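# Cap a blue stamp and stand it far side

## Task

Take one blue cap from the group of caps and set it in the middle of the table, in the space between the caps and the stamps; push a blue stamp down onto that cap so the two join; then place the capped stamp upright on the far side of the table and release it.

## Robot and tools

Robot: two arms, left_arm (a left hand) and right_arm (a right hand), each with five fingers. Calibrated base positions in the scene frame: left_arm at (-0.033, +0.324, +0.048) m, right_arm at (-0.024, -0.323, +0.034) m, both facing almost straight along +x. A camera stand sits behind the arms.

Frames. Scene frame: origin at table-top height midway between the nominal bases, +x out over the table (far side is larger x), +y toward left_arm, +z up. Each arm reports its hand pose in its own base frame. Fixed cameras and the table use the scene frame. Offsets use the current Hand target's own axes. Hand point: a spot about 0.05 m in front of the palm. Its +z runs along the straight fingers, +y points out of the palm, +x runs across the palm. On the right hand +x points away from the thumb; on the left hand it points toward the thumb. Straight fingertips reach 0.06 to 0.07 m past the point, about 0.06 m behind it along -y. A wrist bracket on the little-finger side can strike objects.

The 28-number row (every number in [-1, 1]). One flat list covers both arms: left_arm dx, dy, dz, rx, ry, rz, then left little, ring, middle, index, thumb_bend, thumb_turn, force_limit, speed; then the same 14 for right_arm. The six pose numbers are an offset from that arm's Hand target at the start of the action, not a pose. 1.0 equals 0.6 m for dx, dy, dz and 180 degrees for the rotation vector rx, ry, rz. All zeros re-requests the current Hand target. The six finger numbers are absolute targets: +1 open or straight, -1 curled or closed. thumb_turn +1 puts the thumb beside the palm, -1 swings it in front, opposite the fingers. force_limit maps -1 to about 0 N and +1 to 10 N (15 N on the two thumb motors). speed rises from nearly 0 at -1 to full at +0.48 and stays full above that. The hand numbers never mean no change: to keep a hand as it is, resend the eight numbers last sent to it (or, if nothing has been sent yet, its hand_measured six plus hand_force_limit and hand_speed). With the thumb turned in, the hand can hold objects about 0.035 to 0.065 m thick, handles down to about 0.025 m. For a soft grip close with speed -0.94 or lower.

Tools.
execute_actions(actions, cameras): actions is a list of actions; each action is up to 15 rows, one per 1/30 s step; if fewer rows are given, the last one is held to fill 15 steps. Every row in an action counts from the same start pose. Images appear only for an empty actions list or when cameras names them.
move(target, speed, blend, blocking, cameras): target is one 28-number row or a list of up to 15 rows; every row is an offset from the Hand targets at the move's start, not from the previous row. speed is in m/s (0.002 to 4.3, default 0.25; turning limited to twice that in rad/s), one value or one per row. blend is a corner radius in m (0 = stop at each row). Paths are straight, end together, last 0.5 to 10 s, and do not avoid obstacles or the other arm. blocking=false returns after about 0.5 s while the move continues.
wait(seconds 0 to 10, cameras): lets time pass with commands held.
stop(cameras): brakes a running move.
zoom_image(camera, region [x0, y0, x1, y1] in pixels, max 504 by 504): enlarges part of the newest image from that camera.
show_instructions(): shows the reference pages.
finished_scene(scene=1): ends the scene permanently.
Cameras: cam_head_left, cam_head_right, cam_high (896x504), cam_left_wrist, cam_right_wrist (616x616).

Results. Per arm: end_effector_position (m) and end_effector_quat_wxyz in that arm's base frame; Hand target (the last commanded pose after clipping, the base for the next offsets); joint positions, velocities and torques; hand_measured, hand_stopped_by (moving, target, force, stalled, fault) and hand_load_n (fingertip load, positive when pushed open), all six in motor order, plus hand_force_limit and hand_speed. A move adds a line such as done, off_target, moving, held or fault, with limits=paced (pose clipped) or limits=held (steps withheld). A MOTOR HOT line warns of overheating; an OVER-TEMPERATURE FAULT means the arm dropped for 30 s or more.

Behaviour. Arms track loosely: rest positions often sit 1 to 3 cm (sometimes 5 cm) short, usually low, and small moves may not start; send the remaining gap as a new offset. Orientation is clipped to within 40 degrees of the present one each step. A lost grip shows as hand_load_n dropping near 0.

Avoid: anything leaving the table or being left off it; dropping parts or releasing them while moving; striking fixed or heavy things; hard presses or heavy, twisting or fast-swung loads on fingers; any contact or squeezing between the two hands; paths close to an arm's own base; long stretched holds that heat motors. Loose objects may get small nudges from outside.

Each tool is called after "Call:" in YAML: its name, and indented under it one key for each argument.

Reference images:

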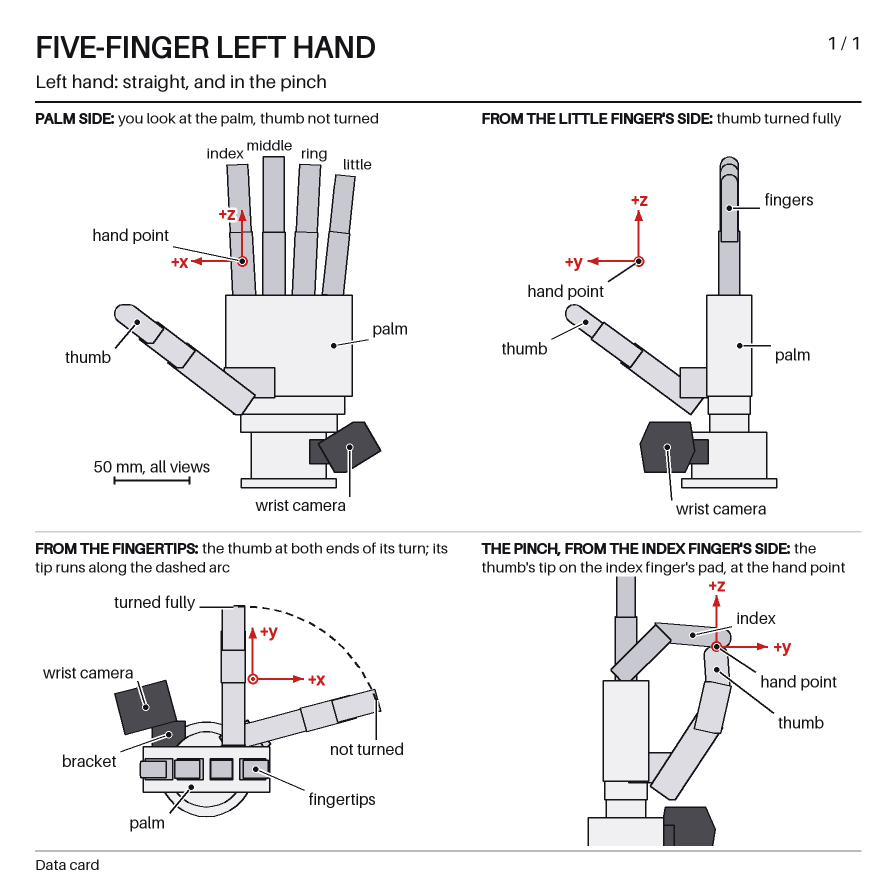

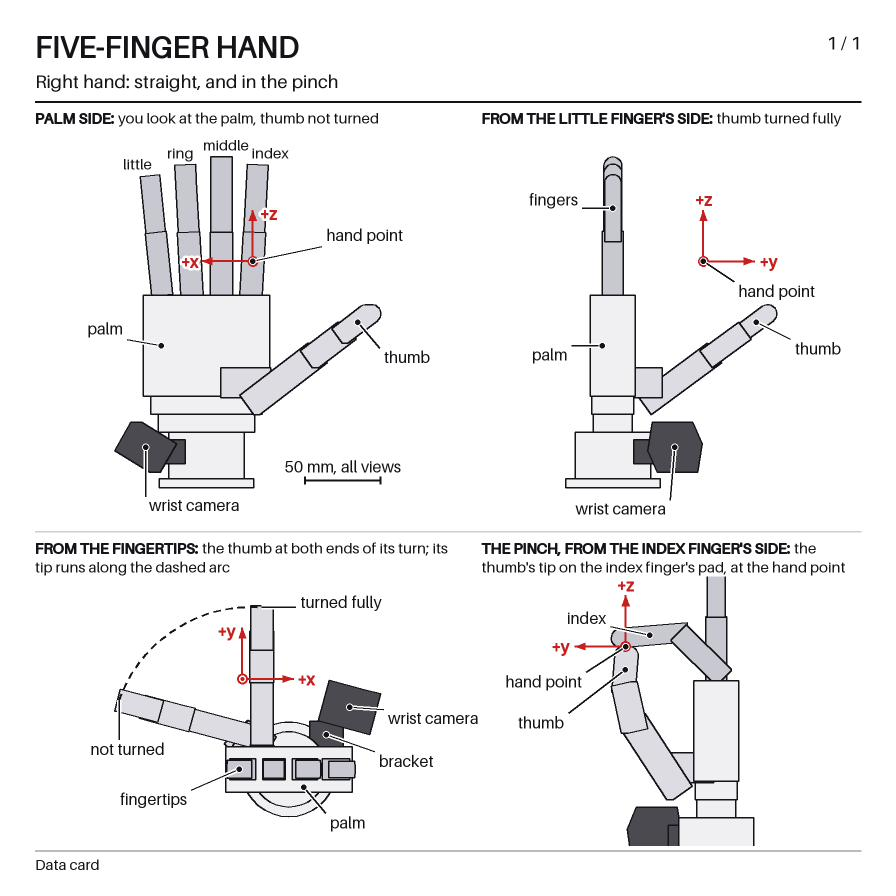

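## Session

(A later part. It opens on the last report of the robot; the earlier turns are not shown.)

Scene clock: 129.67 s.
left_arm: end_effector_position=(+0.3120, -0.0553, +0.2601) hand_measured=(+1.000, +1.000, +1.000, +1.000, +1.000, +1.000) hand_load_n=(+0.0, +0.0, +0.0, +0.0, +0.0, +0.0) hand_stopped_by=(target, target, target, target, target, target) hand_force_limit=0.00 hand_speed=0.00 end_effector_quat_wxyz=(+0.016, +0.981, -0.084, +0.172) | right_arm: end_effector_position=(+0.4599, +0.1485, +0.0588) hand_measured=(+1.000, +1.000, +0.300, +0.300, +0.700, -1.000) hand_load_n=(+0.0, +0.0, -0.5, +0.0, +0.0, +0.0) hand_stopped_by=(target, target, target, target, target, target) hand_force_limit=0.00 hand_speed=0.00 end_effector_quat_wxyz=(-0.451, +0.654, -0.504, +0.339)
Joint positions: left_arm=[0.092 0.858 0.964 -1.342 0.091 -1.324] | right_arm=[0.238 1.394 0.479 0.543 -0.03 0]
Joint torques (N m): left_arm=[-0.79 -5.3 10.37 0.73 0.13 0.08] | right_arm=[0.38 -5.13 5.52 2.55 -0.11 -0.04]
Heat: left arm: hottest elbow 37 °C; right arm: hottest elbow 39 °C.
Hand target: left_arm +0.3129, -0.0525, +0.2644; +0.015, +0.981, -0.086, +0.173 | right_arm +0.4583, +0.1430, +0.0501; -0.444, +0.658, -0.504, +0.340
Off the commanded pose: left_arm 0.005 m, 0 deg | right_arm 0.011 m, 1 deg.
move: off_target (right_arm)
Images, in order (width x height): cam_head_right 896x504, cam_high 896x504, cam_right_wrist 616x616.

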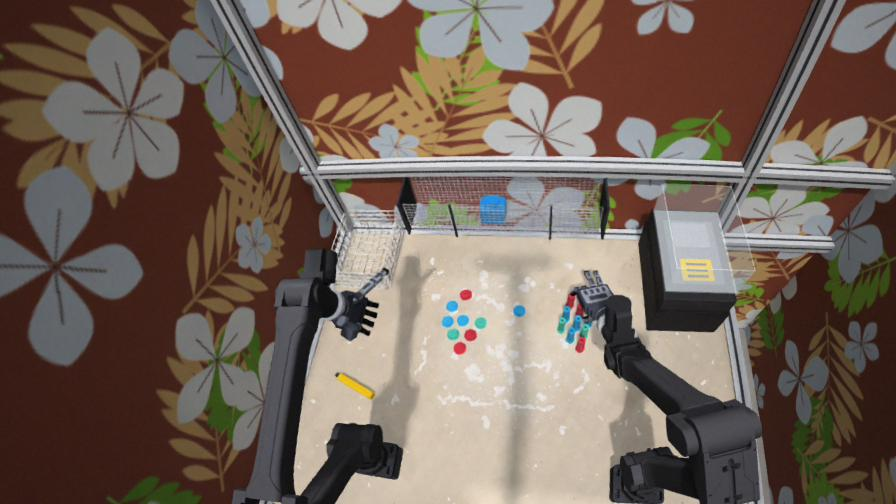

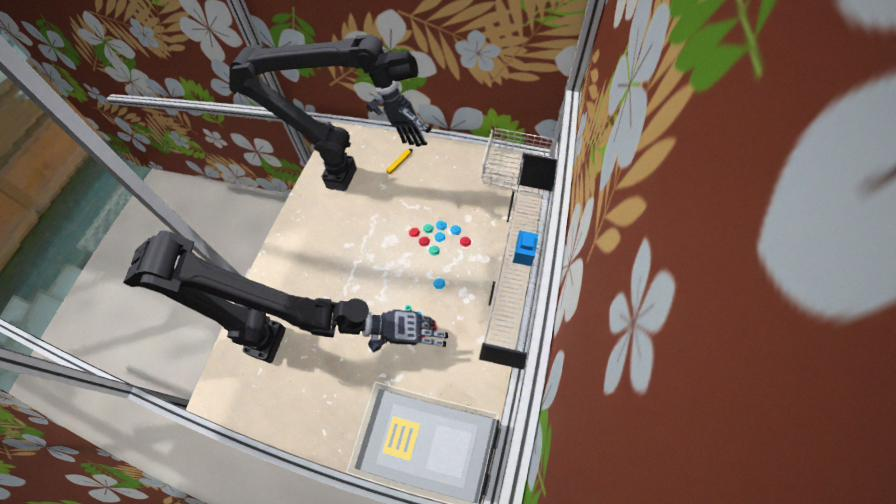

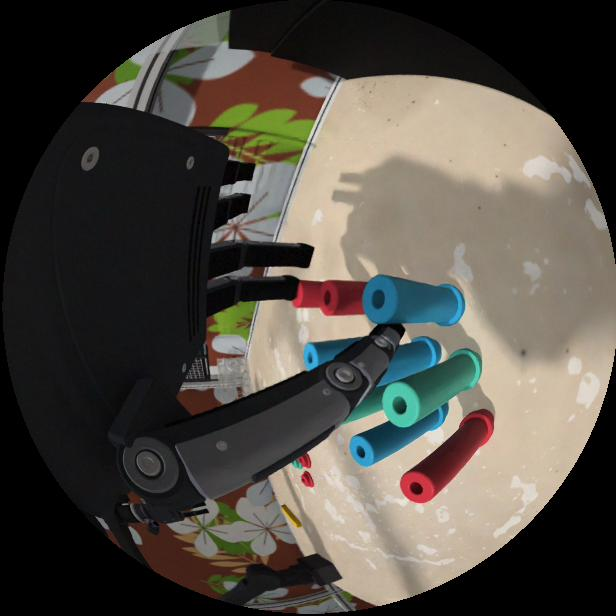

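Call:
move:
  target:
    - [0,0,0,0,0,0,1,1,1,1,1,1,0,0,0,-0.054,-0.0219,0,0,0,1,1,0.3,0.3,0.7,-1,0,0]
    - [0,0,0,0,0,0,1,1,1,1,1,1,0,0,0.0257,-0.0322,-0.0763,0,0,0,1,1,0.3,0.3,0.7,-1,0,0]
  speed: 0.1
  blend: [0.01,0]
  cameras: ["cam_right_wrist","cam_head_right","cam_high","cam_head_left"]

Call:
zoom_image:
  camera: "cam_right_wrist"
  region: [260, 200, 480, 420]

Call:
zoom_image:
  camera: "cam_head_right"
  region: [540, 240, 660, 360]

Call:
zoom_image:
  camera: "cam_high"
  region: [360, 270, 480, 370]

Call:
zoom_image:
  camera: "cam_head_left"
  region: [530, 240, 650, 360]

Scene clock: 138.77 s.
left_arm: end_effector_position=(+0.3120, -0.0553, +0.2601) hand_measured=(+1.000, +1.000, +1.000, +1.000, +1.000, +1.000) hand_load_n=(+0.0, +0.0, +0.0, +0.0, +0.0, +0.0) hand_stopped_by=(target, target, target, target, target, target) hand_force_limit=0.00 hand_speed=0.00 end_effector_quat_wxyz=(+0.016, +0.981, -0.084, +0.172) | right_arm: end_effector_position=(+0.4301, +0.1239, +0.0833) hand_measured=(+1.000, +1.000, +0.300, +0.300, +0.700, -1.000) hand_load_n=(+0.0, +0.0, +0.0, +0.0, +0.0, +0.0) hand_stopped_by=(target, target, target, target, target, target) hand_force_limit=0.00 hand_speed=0.00 end_effector_quat_wxyz=(-0.446, +0.657, -0.506, +0.336)
Joint positions: left_arm=[0.092 0.858 0.964 -1.342 0.091 -1.324] | right_arm=[0.18 1.209 0.428 0.394 -0.083 -0.023]
Joint torques (N m): left_arm=[-0.85 -5.36 10.36 0.72 0.14 0.08] | right_arm=[0.44 -5.89 6.32 1.42 -0.14 0.02]
Heat: left arm: hottest elbow 37 °C; right arm: hottest elbow 38 °C.
Hand target: left_arm +0.3129, -0.0525, +0.2644; +0.015, +0.981, -0.086, +0.173 | right_arm +0.4282, +0.1190, +0.0851; -0.444, +0.658, -0.504, +0.340
Off the commanded pose: left_arm 0.005 m, 0 deg | right_arm 0.006 m, 1 deg.
move: done
Images, in order (width x height): cam_head_left 896x504, cam_head_right 896x504, cam_high 896x504, cam_right_wrist 616x616.

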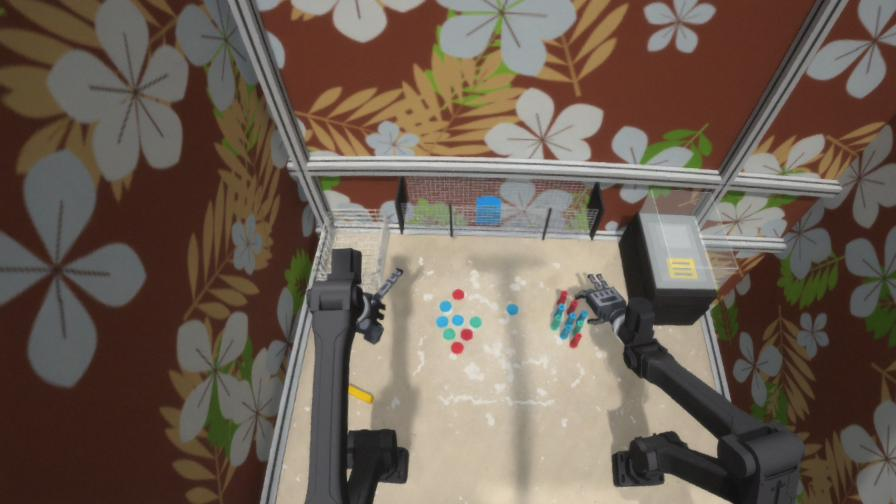

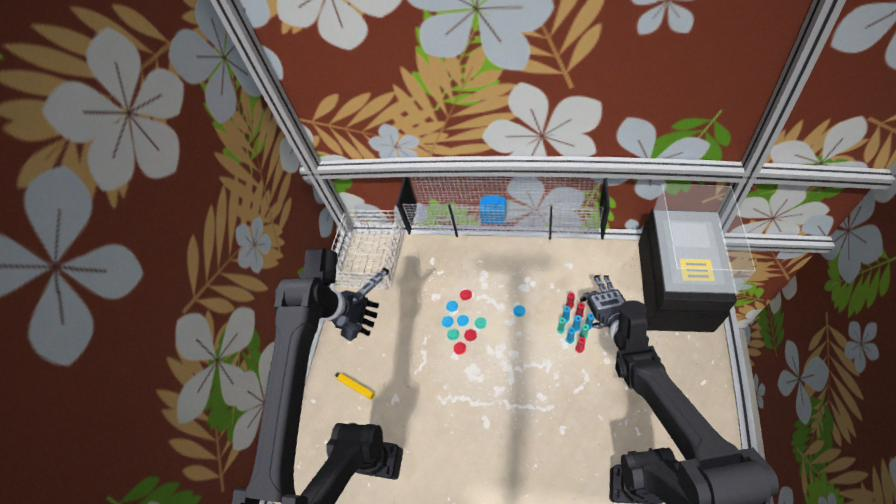

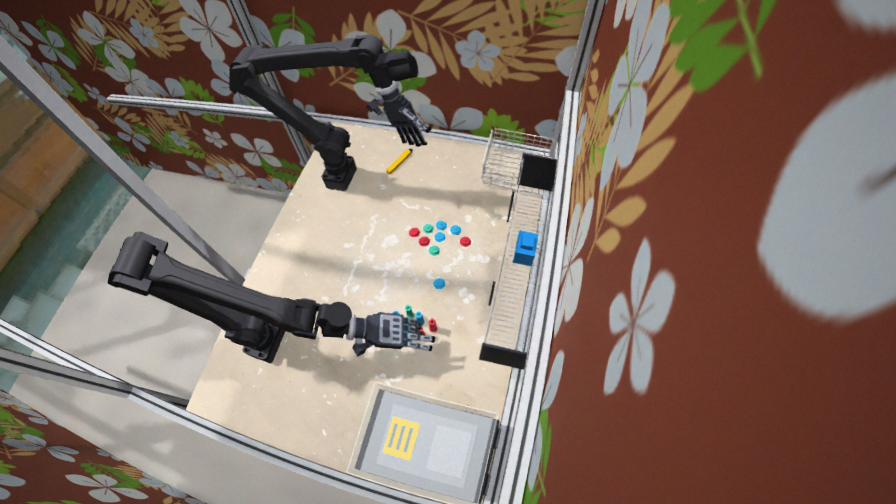

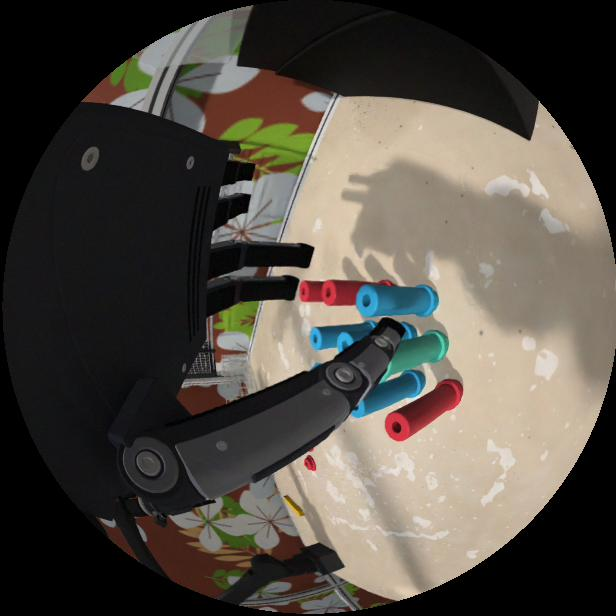

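Scaled by 2.291 from the camera's 616x616 image, which has a finer 880x880 frame.

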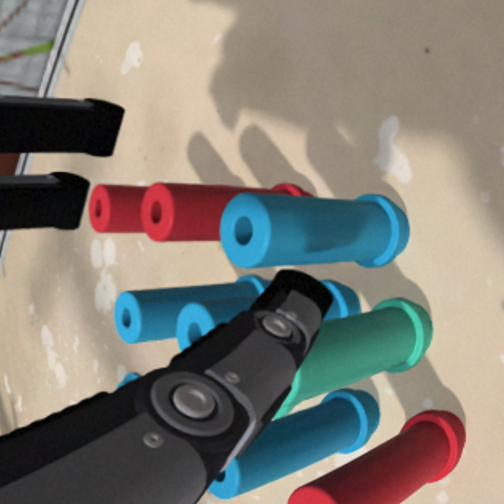

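Scaled by 4.200.

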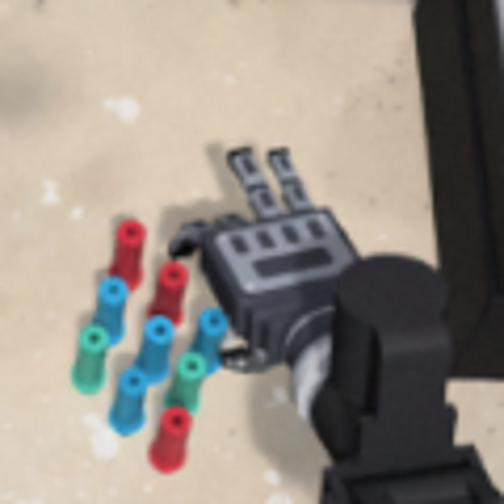

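Scaled by 4.200.

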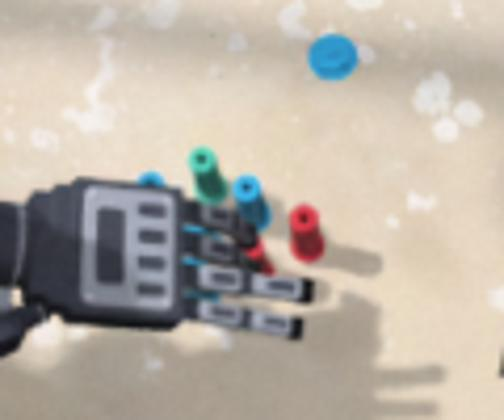

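Scaled by 4.200.

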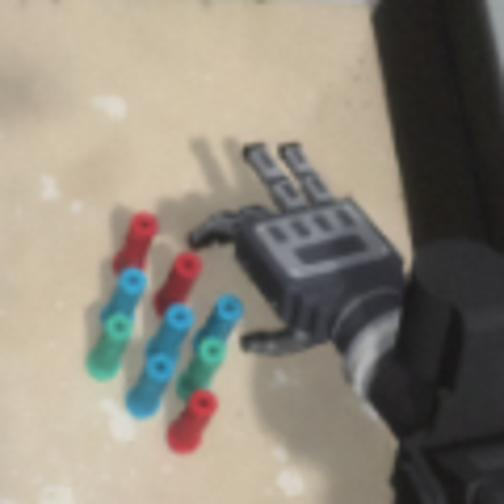

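Call:
move:
  target: [0,0,0,0,0,0,1,1,1,1,1,1,0,0,0.0132,0.0033,-0.0082,0,0.0927,0.0375,1,1,1,0.3,0.6,-1,0,0]
  speed: 0.15
  cameras: ["cam_right_wrist","cam_head_right","cam_high","cam_head_left"]

Call:
zoom_image:
  camera: "cam_right_wrist"
  region: [260, 200, 480, 420]

Call:
zoom_image:
  camera: "cam_head_right"
  region: [540, 260, 640, 360]

Call:
zoom_image:
  camera: "cam_head_left"
  region: [530, 260, 630, 360]

Scene clock: 146.20 s.
left_arm: end_effector_position=(+0.3120, -0.0553, +0.2601) hand_measured=(+1.000, +1.000, +1.000, +1.000, +1.000, +1.000) hand_load_n=(+0.0, +0.0, +0.0, +0.0, +0.0, +0.0) hand_stopped_by=(target, target, target, target, target, target) hand_force_limit=0.00 hand_speed=0.00 end_effector_quat_wxyz=(+0.016, +0.981, -0.084, +0.172) | right_arm: end_effector_position=(+0.4275, +0.1064, +0.0816) hand_measured=(+1.000, +1.000, +1.000, +0.300, +0.600, -1.000) hand_load_n=(+0.0, +0.0, +0.0, +0.0, +0.0, +0.0) hand_stopped_by=(target, target, target, target, target, target) hand_force_limit=0.00 hand_speed=0.00 end_effector_quat_wxyz=(-0.381, +0.573, -0.601, +0.407)
Joint positions: left_arm=[0.092 0.858 0.964 -1.342 0.091 -1.324] | right_arm=[0.308 1.179 0.41 0.355 0.337 0.133]
Joint torques (N m): left_arm=[-0.79 -5.3 10.37 0.72 0.13 0.08] | right_arm=[1.96 -5.83 6.63 1.39 0.33 0.18]
Heat: left arm: hottest elbow 37 °C; right arm: hottest elbow 37 °C.
Hand target: left_arm +0.3129, -0.0525, +0.2644; +0.015, +0.981, -0.086, +0.173 | right_arm +0.4252, +0.1100, +0.0852; -0.386, +0.571, -0.601, +0.405
Off the commanded pose: left_arm 0.005 m, 0 deg | right_arm 0.006 m, 1 deg.
move: done
Images, in order (width x height): cam_head_left 896x504, cam_head_right 896x504, cam_high 896x504, cam_right_wrist 616x616.

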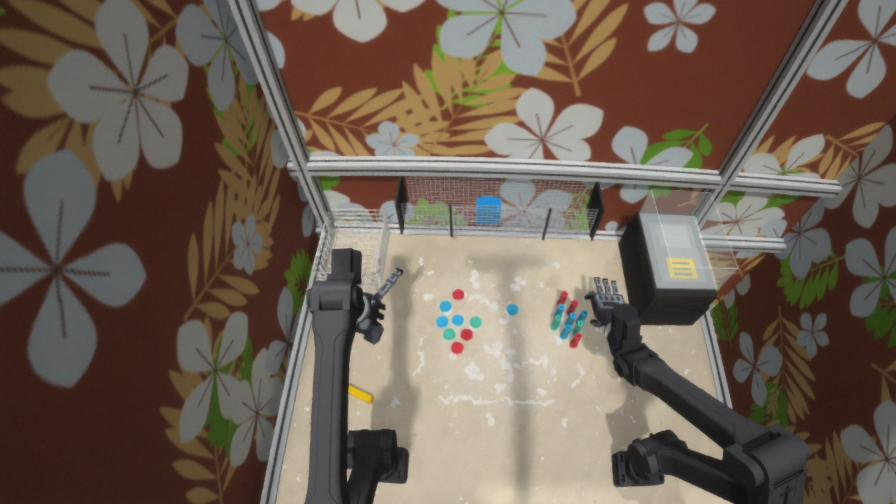

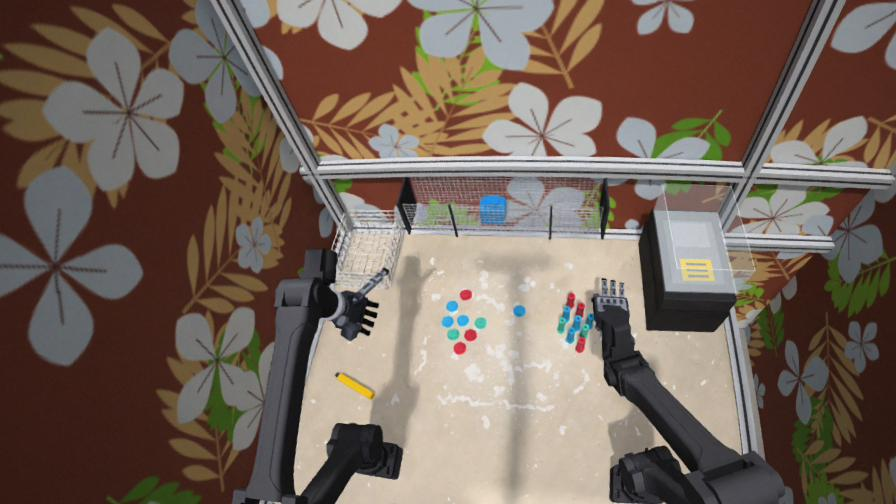

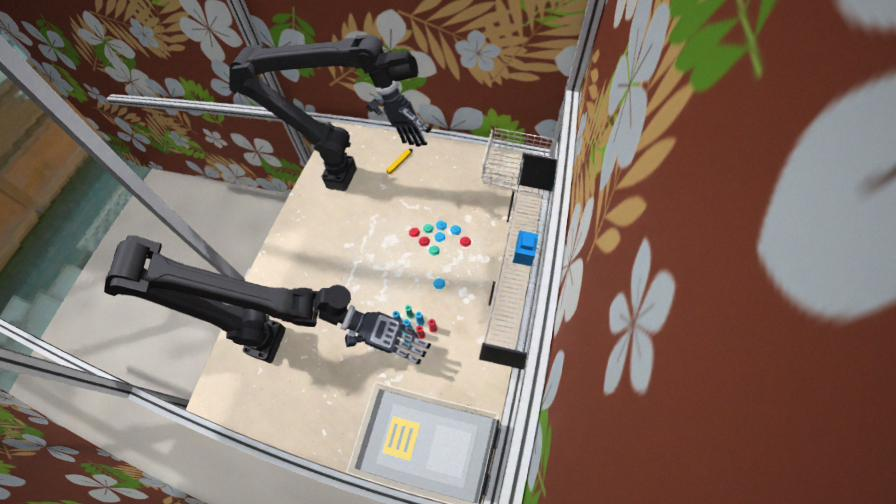

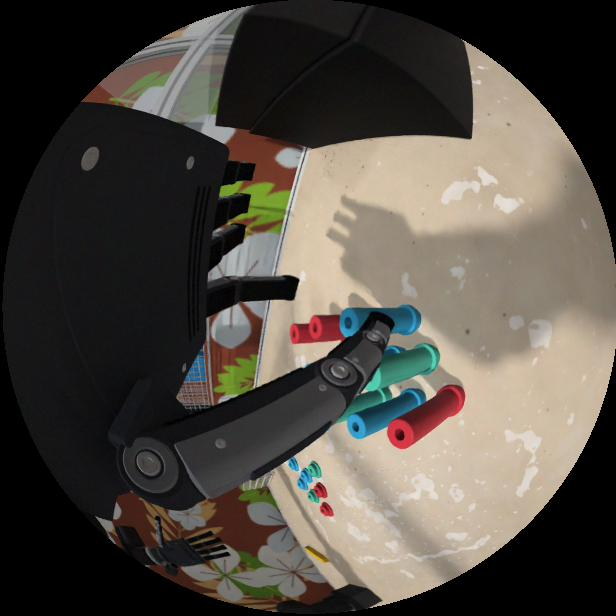

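Scaled by 2.291 from the camera's 616x616 image, which has a finer 880x880 frame.

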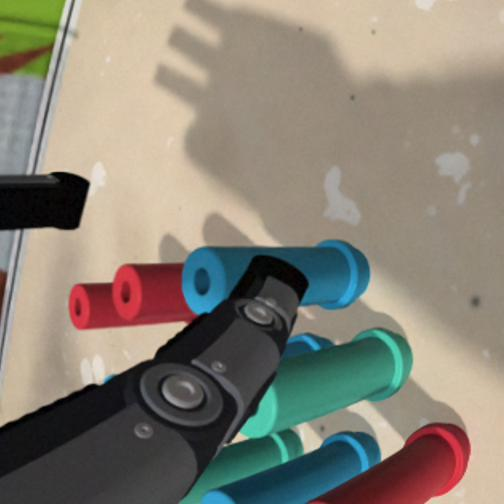

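Scaled by 5.040.

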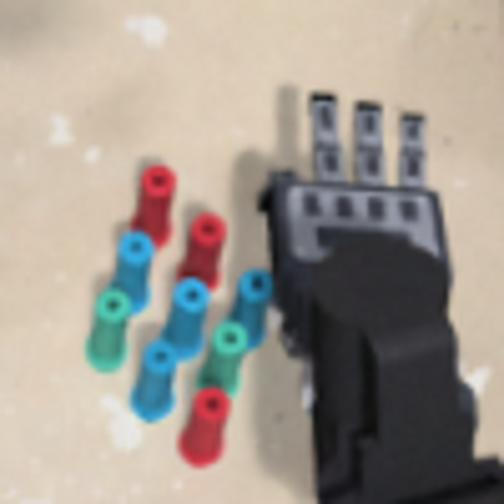

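Scaled by 5.040.

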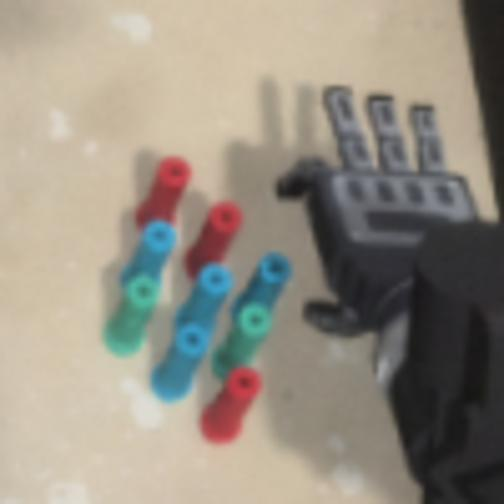

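Call:
move:
  target: [0,0,0,0,0,0,1,1,1,1,1,1,0,0,-0.0175,0.0152,0.0068,0,0,0,1,1,1,0.3,0.6,-1,0,0]
  speed: 0.1
  cameras: ["cam_right_wrist","cam_head_right","cam_head_left"]

Call:
zoom_image:
  camera: "cam_right_wrist"
  region: [260, 220, 460, 420]

Call:
zoom_image:
  camera: "cam_head_right"
  region: [540, 260, 640, 360]

Call:
zoom_image:
  camera: "cam_head_left"
  region: [530, 260, 630, 360]

Scene clock: 149.00 s.
left_arm: end_effector_position=(+0.3120, -0.0553, +0.2601) hand_measured=(+1.000, +1.000, +1.000, +1.000, +1.000, +1.000) hand_load_n=(+0.0, +0.0, +0.0, +0.0, +0.0, +0.0) hand_stopped_by=(target, target, target, target, target, target) hand_force_limit=0.00 hand_speed=0.00 end_effector_quat_wxyz=(+0.016, +0.981, -0.084, +0.172) | right_arm: end_effector_position=(+0.4268, +0.1162, +0.0779) hand_measured=(+1.000, +1.000, +1.000, +0.300, +0.600, -1.000) hand_load_n=(+0.0, +0.0, +0.0, +0.0, +0.0, +0.0) hand_stopped_by=(target, target, target, target, target, target) hand_force_limit=0.00 hand_speed=0.00 end_effector_quat_wxyz=(-0.381, +0.573, -0.600, +0.408)
Joint positions: left_arm=[0.092 0.858 0.964 -1.342 0.091 -1.324] | right_arm=[0.342 1.199 0.41 0.373 0.368 0.148]
Joint torques (N m): left_arm=[-0.79 -5.36 10.36 0.72 0.13 0.08] | right_arm=[1.9 -2.73 6.04 2.44 0.34 0.22]
Heat: left arm: hottest elbow 37 °C; right arm: hottest elbow 37 °C.
Hand target: left_arm +0.3129, -0.0525, +0.2644; +0.015, +0.981, -0.086, +0.173 | right_arm +0.4261, +0.1204, +0.0751; -0.386, +0.571, -0.601, +0.405
Off the commanded pose: left_arm 0.005 m, 0 deg | right_arm 0.005 m, 1 deg.
move: done
Images, in order (width x height): cam_head_left 896x504, cam_head_right 896x504, cam_right_wrist 616x616.

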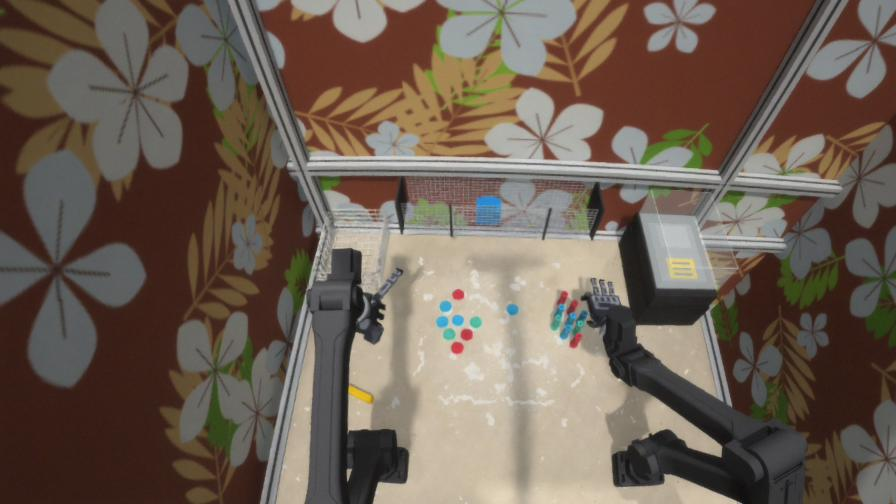

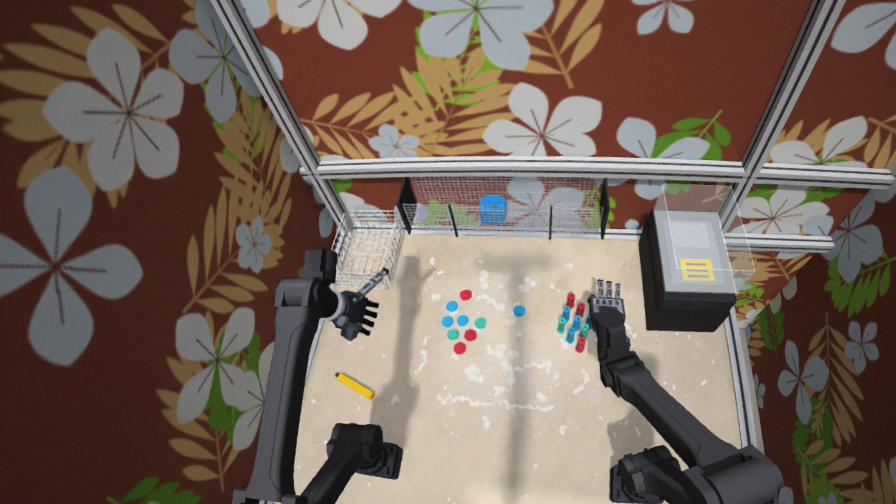

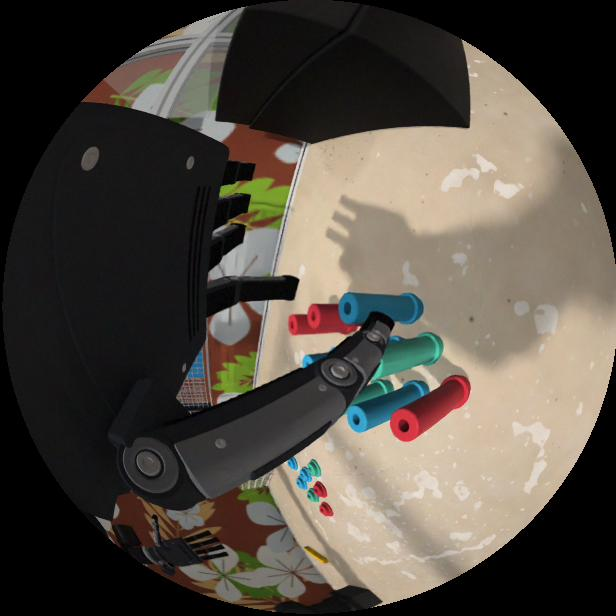

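Scaled by 2.520 from the camera's 616x616 image, which has a finer 880x880 frame.

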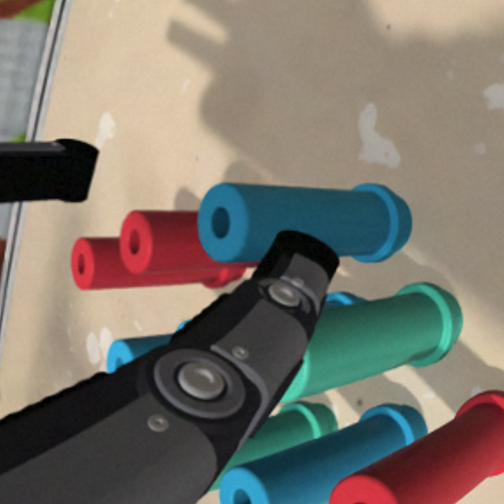

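Scaled by 5.040.

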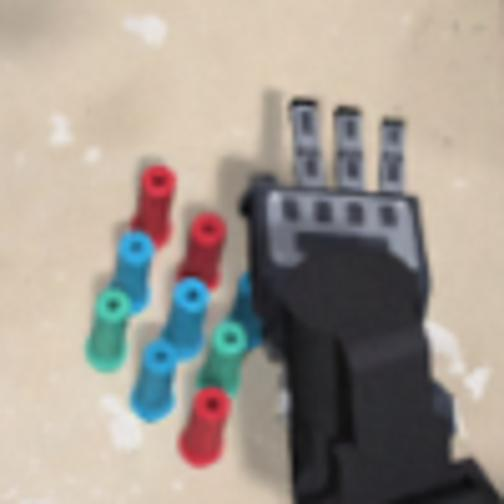

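Scaled by 5.040.

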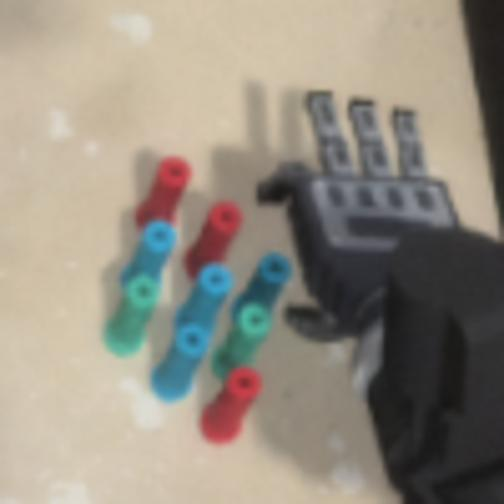

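Call:
move:
  target: [0,0,0,0,0,0,1,1,1,1,1,1,0,0,0,0,0,0,0.0309,0.0125,1,1,1,0.3,0.6,-1,0,0]
  speed: 0.1
  cameras: ["cam_right_wrist","cam_head_right","cam_head_left"]

Call:
zoom_image:
  camera: "cam_head_right"
  region: [560, 260, 640, 340]

Call:
zoom_image:
  camera: "cam_head_left"
  region: [550, 260, 630, 340]

Scene clock: 152.13 s.
left_arm: end_effector_position=(+0.3120, -0.0553, +0.2601) hand_measured=(+1.000, +1.000, +1.000, +1.000, +1.000, +1.000) hand_load_n=(+0.0, +0.0, +0.0, +0.0, +0.0, +0.0) hand_stopped_by=(target, target, target, target, target, target) hand_force_limit=0.00 hand_speed=0.00 end_effector_quat_wxyz=(+0.016, +0.981, -0.084, +0.172) | right_arm: end_effector_position=(+0.4239, +0.1151, +0.0756) hand_measured=(+1.000, +1.000, +1.000, +0.300, +0.600, -1.000) hand_load_n=(+0.0, +0.0, +0.0, +0.0, +0.0, +0.0) hand_stopped_by=(target, target, target, target, target, target) hand_force_limit=0.00 hand_speed=0.00 end_effector_quat_wxyz=(+0.363, -0.538, +0.629, -0.428)
Joint positions: left_arm=[0.092 0.858 0.964 -1.342 0.091 -1.324] | right_arm=[0.398 1.21 0.41 0.362 0.515 0.222]
Joint torques (N m): left_arm=[-0.73 -5.36 10.37 0.73 0.13 0.08] | right_arm=[0.44 -3.96 7.38 1.55 0.43 0.24]
Heat: left arm: hottest elbow 37 °C; right arm: hottest elbow 37 °C.
Hand target: left_arm +0.3129, -0.0525, +0.2644; +0.015, +0.981, -0.086, +0.173 | right_arm +0.4261, +0.1205, +0.0752; +0.364, -0.538, +0.630, -0.425
Off the commanded pose: left_arm 0.005 m, 0 deg | right_arm 0.006 m, 0 deg.
move: done
Images, in order (width x height): cam_head_left 896x504, cam_head_right 896x504, cam_right_wrist 616x616.

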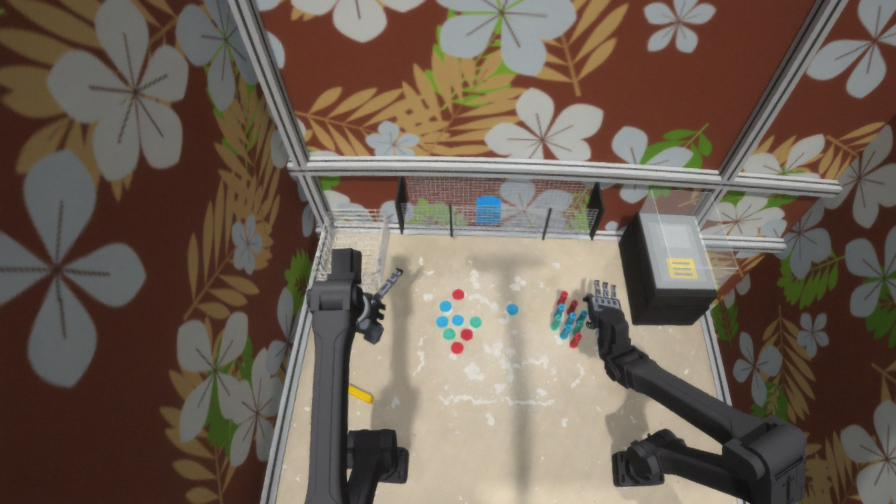

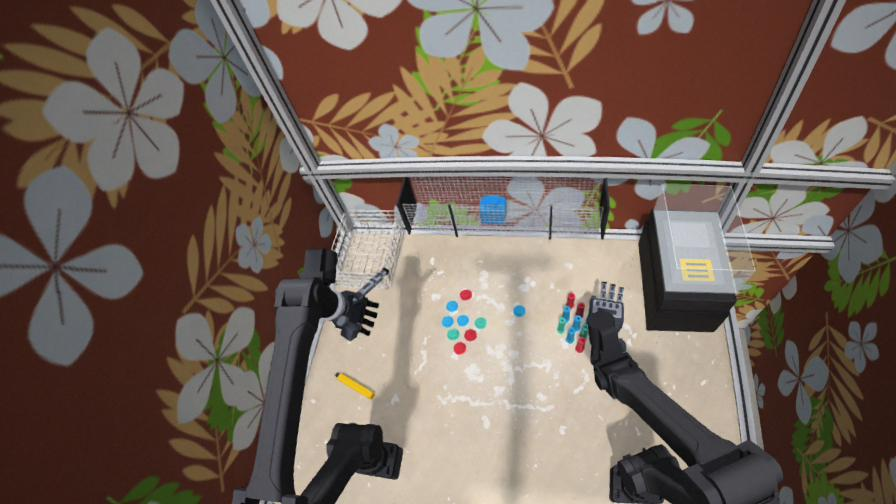

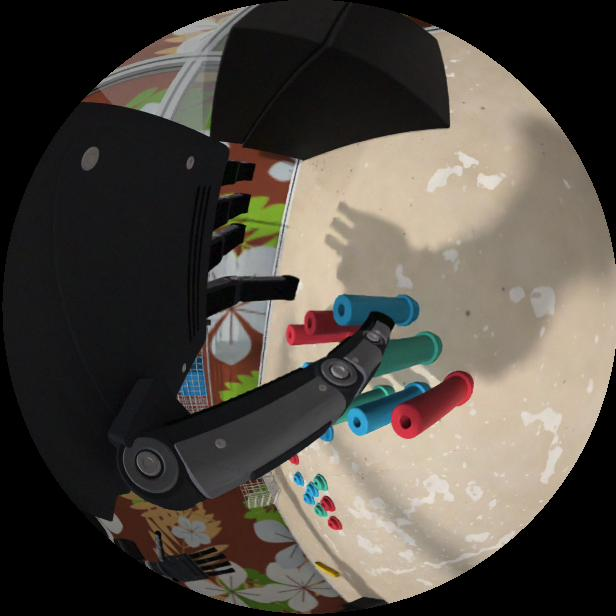

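Scaled by 6.300.

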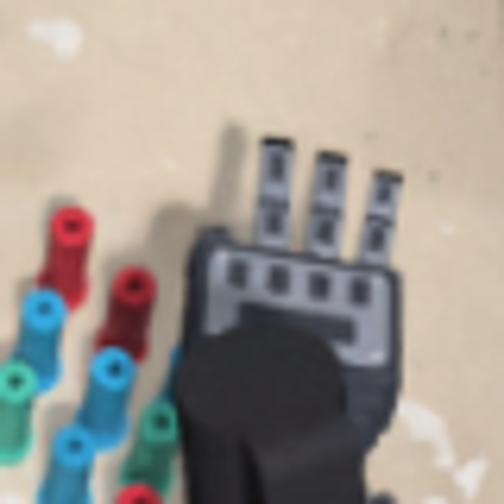

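Scaled by 6.300.

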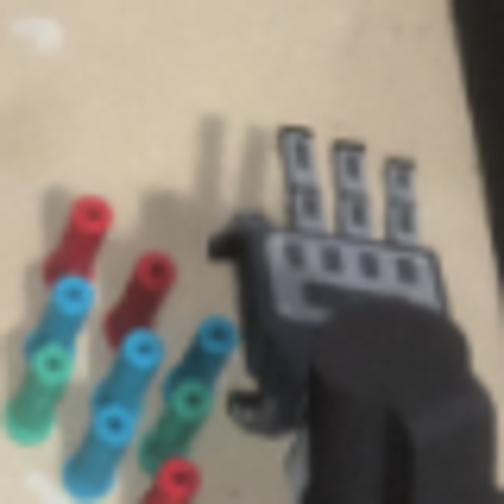

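Call:
move:
  target: [0,0,0,0,0,0,1,1,1,1,1,1,0,0,-0.0025,0.0447,0.023,0,0,0,1,1,1,0.3,0.6,-1,0,0]
  speed: 0.06
  cameras: ["cam_right_wrist","cam_head_right","cam_head_left"]

Call:
zoom_image:
  camera: "cam_right_wrist"
  region: [240, 220, 460, 440]

Call:
zoom_image:
  camera: "cam_head_left"
  region: [550, 260, 630, 340]

Scene clock: 154.83 s.
left_arm: end_effector_position=(+0.3120, -0.0553, +0.2601) hand_measured=(+1.000, +1.000, +1.000, +1.000, +1.000, +1.000) hand_load_n=(+0.0, +0.0, +0.0, +0.0, +0.0, +0.0) hand_stopped_by=(target, target, target, target, target, target) hand_force_limit=0.00 hand_speed=0.00 end_effector_quat_wxyz=(+0.016, +0.981, -0.084, +0.172) | right_arm: end_effector_position=(+0.4303, +0.1179, +0.0481) hand_measured=(+1.000, +1.000, +1.000, +0.300, +0.600, -1.000) hand_load_n=(+0.0, +0.0, +0.0, +0.0, +0.0, +0.0) hand_stopped_by=(target, target, target, target, target, target) hand_force_limit=0.00 hand_speed=0.00 end_effector_quat_wxyz=(+0.360, -0.540, +0.630, -0.427)
Joint positions: left_arm=[0.092 0.858 0.964 -1.342 0.091 -1.324] | right_arm=[0.398 1.327 0.402 0.479 0.515 0.223]
Joint torques (N m): left_arm=[-0.79 -5.42 10.36 0.72 0.13 0.08] | right_arm=[1.44 -4.54 5.38 2.36 0.38 0.19]
Heat: left arm: hottest elbow 37 °C; right arm: hottest elbow 37 °C.
Hand target: left_arm +0.3129, -0.0525, +0.2644; +0.015, +0.981, -0.086, +0.173 | right_arm +0.4291, +0.1216, +0.0451; +0.364, -0.538, +0.630, -0.425
Off the commanded pose: left_arm 0.005 m, 0 deg | right_arm 0.005 m, 1 deg.
move: done
Images, in order (width x height): cam_head_left 896x504, cam_head_right 896x504, cam_right_wrist 616x616.

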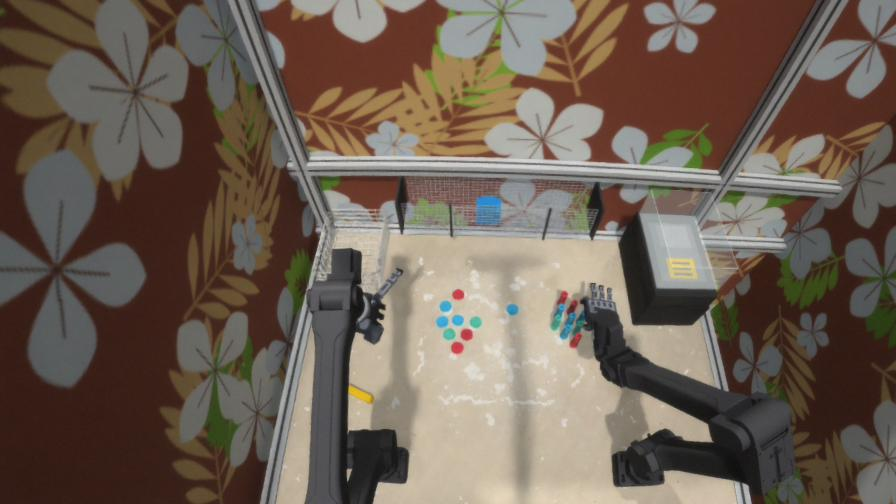

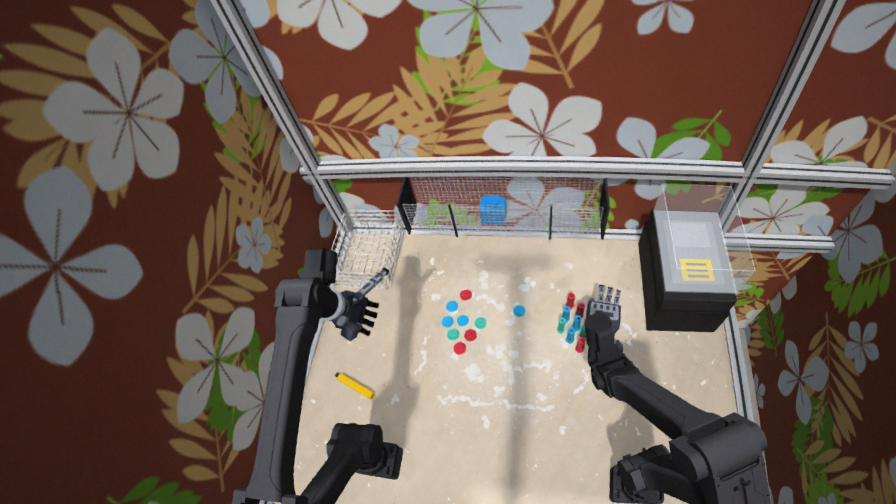

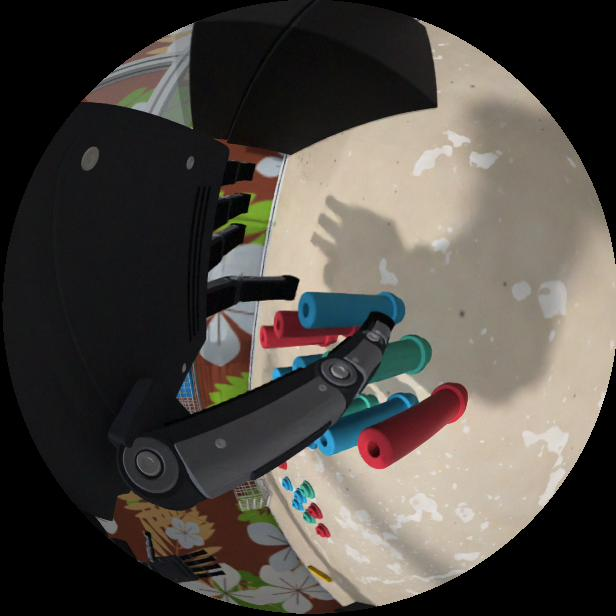

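Scaled by 2.291 from the camera's 616x616 image, which has a finer 880x880 frame.

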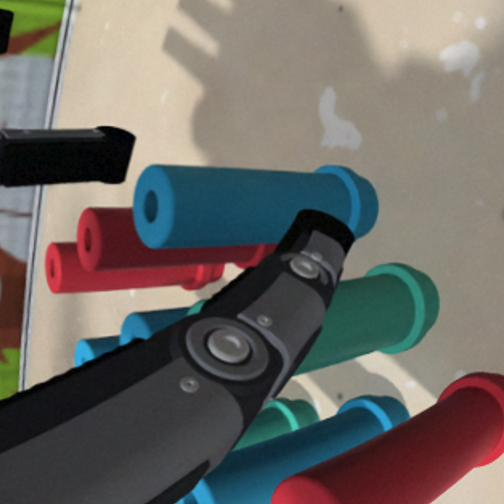

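Scaled by 6.300.

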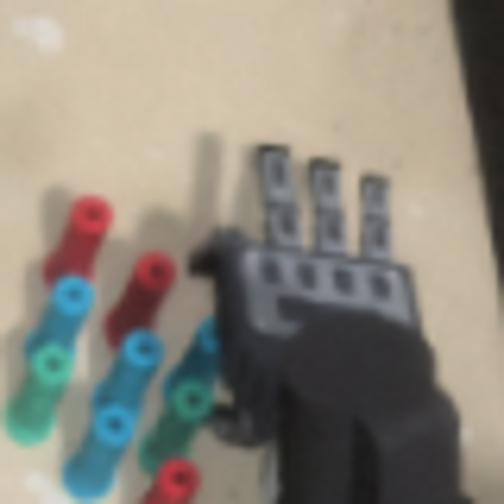

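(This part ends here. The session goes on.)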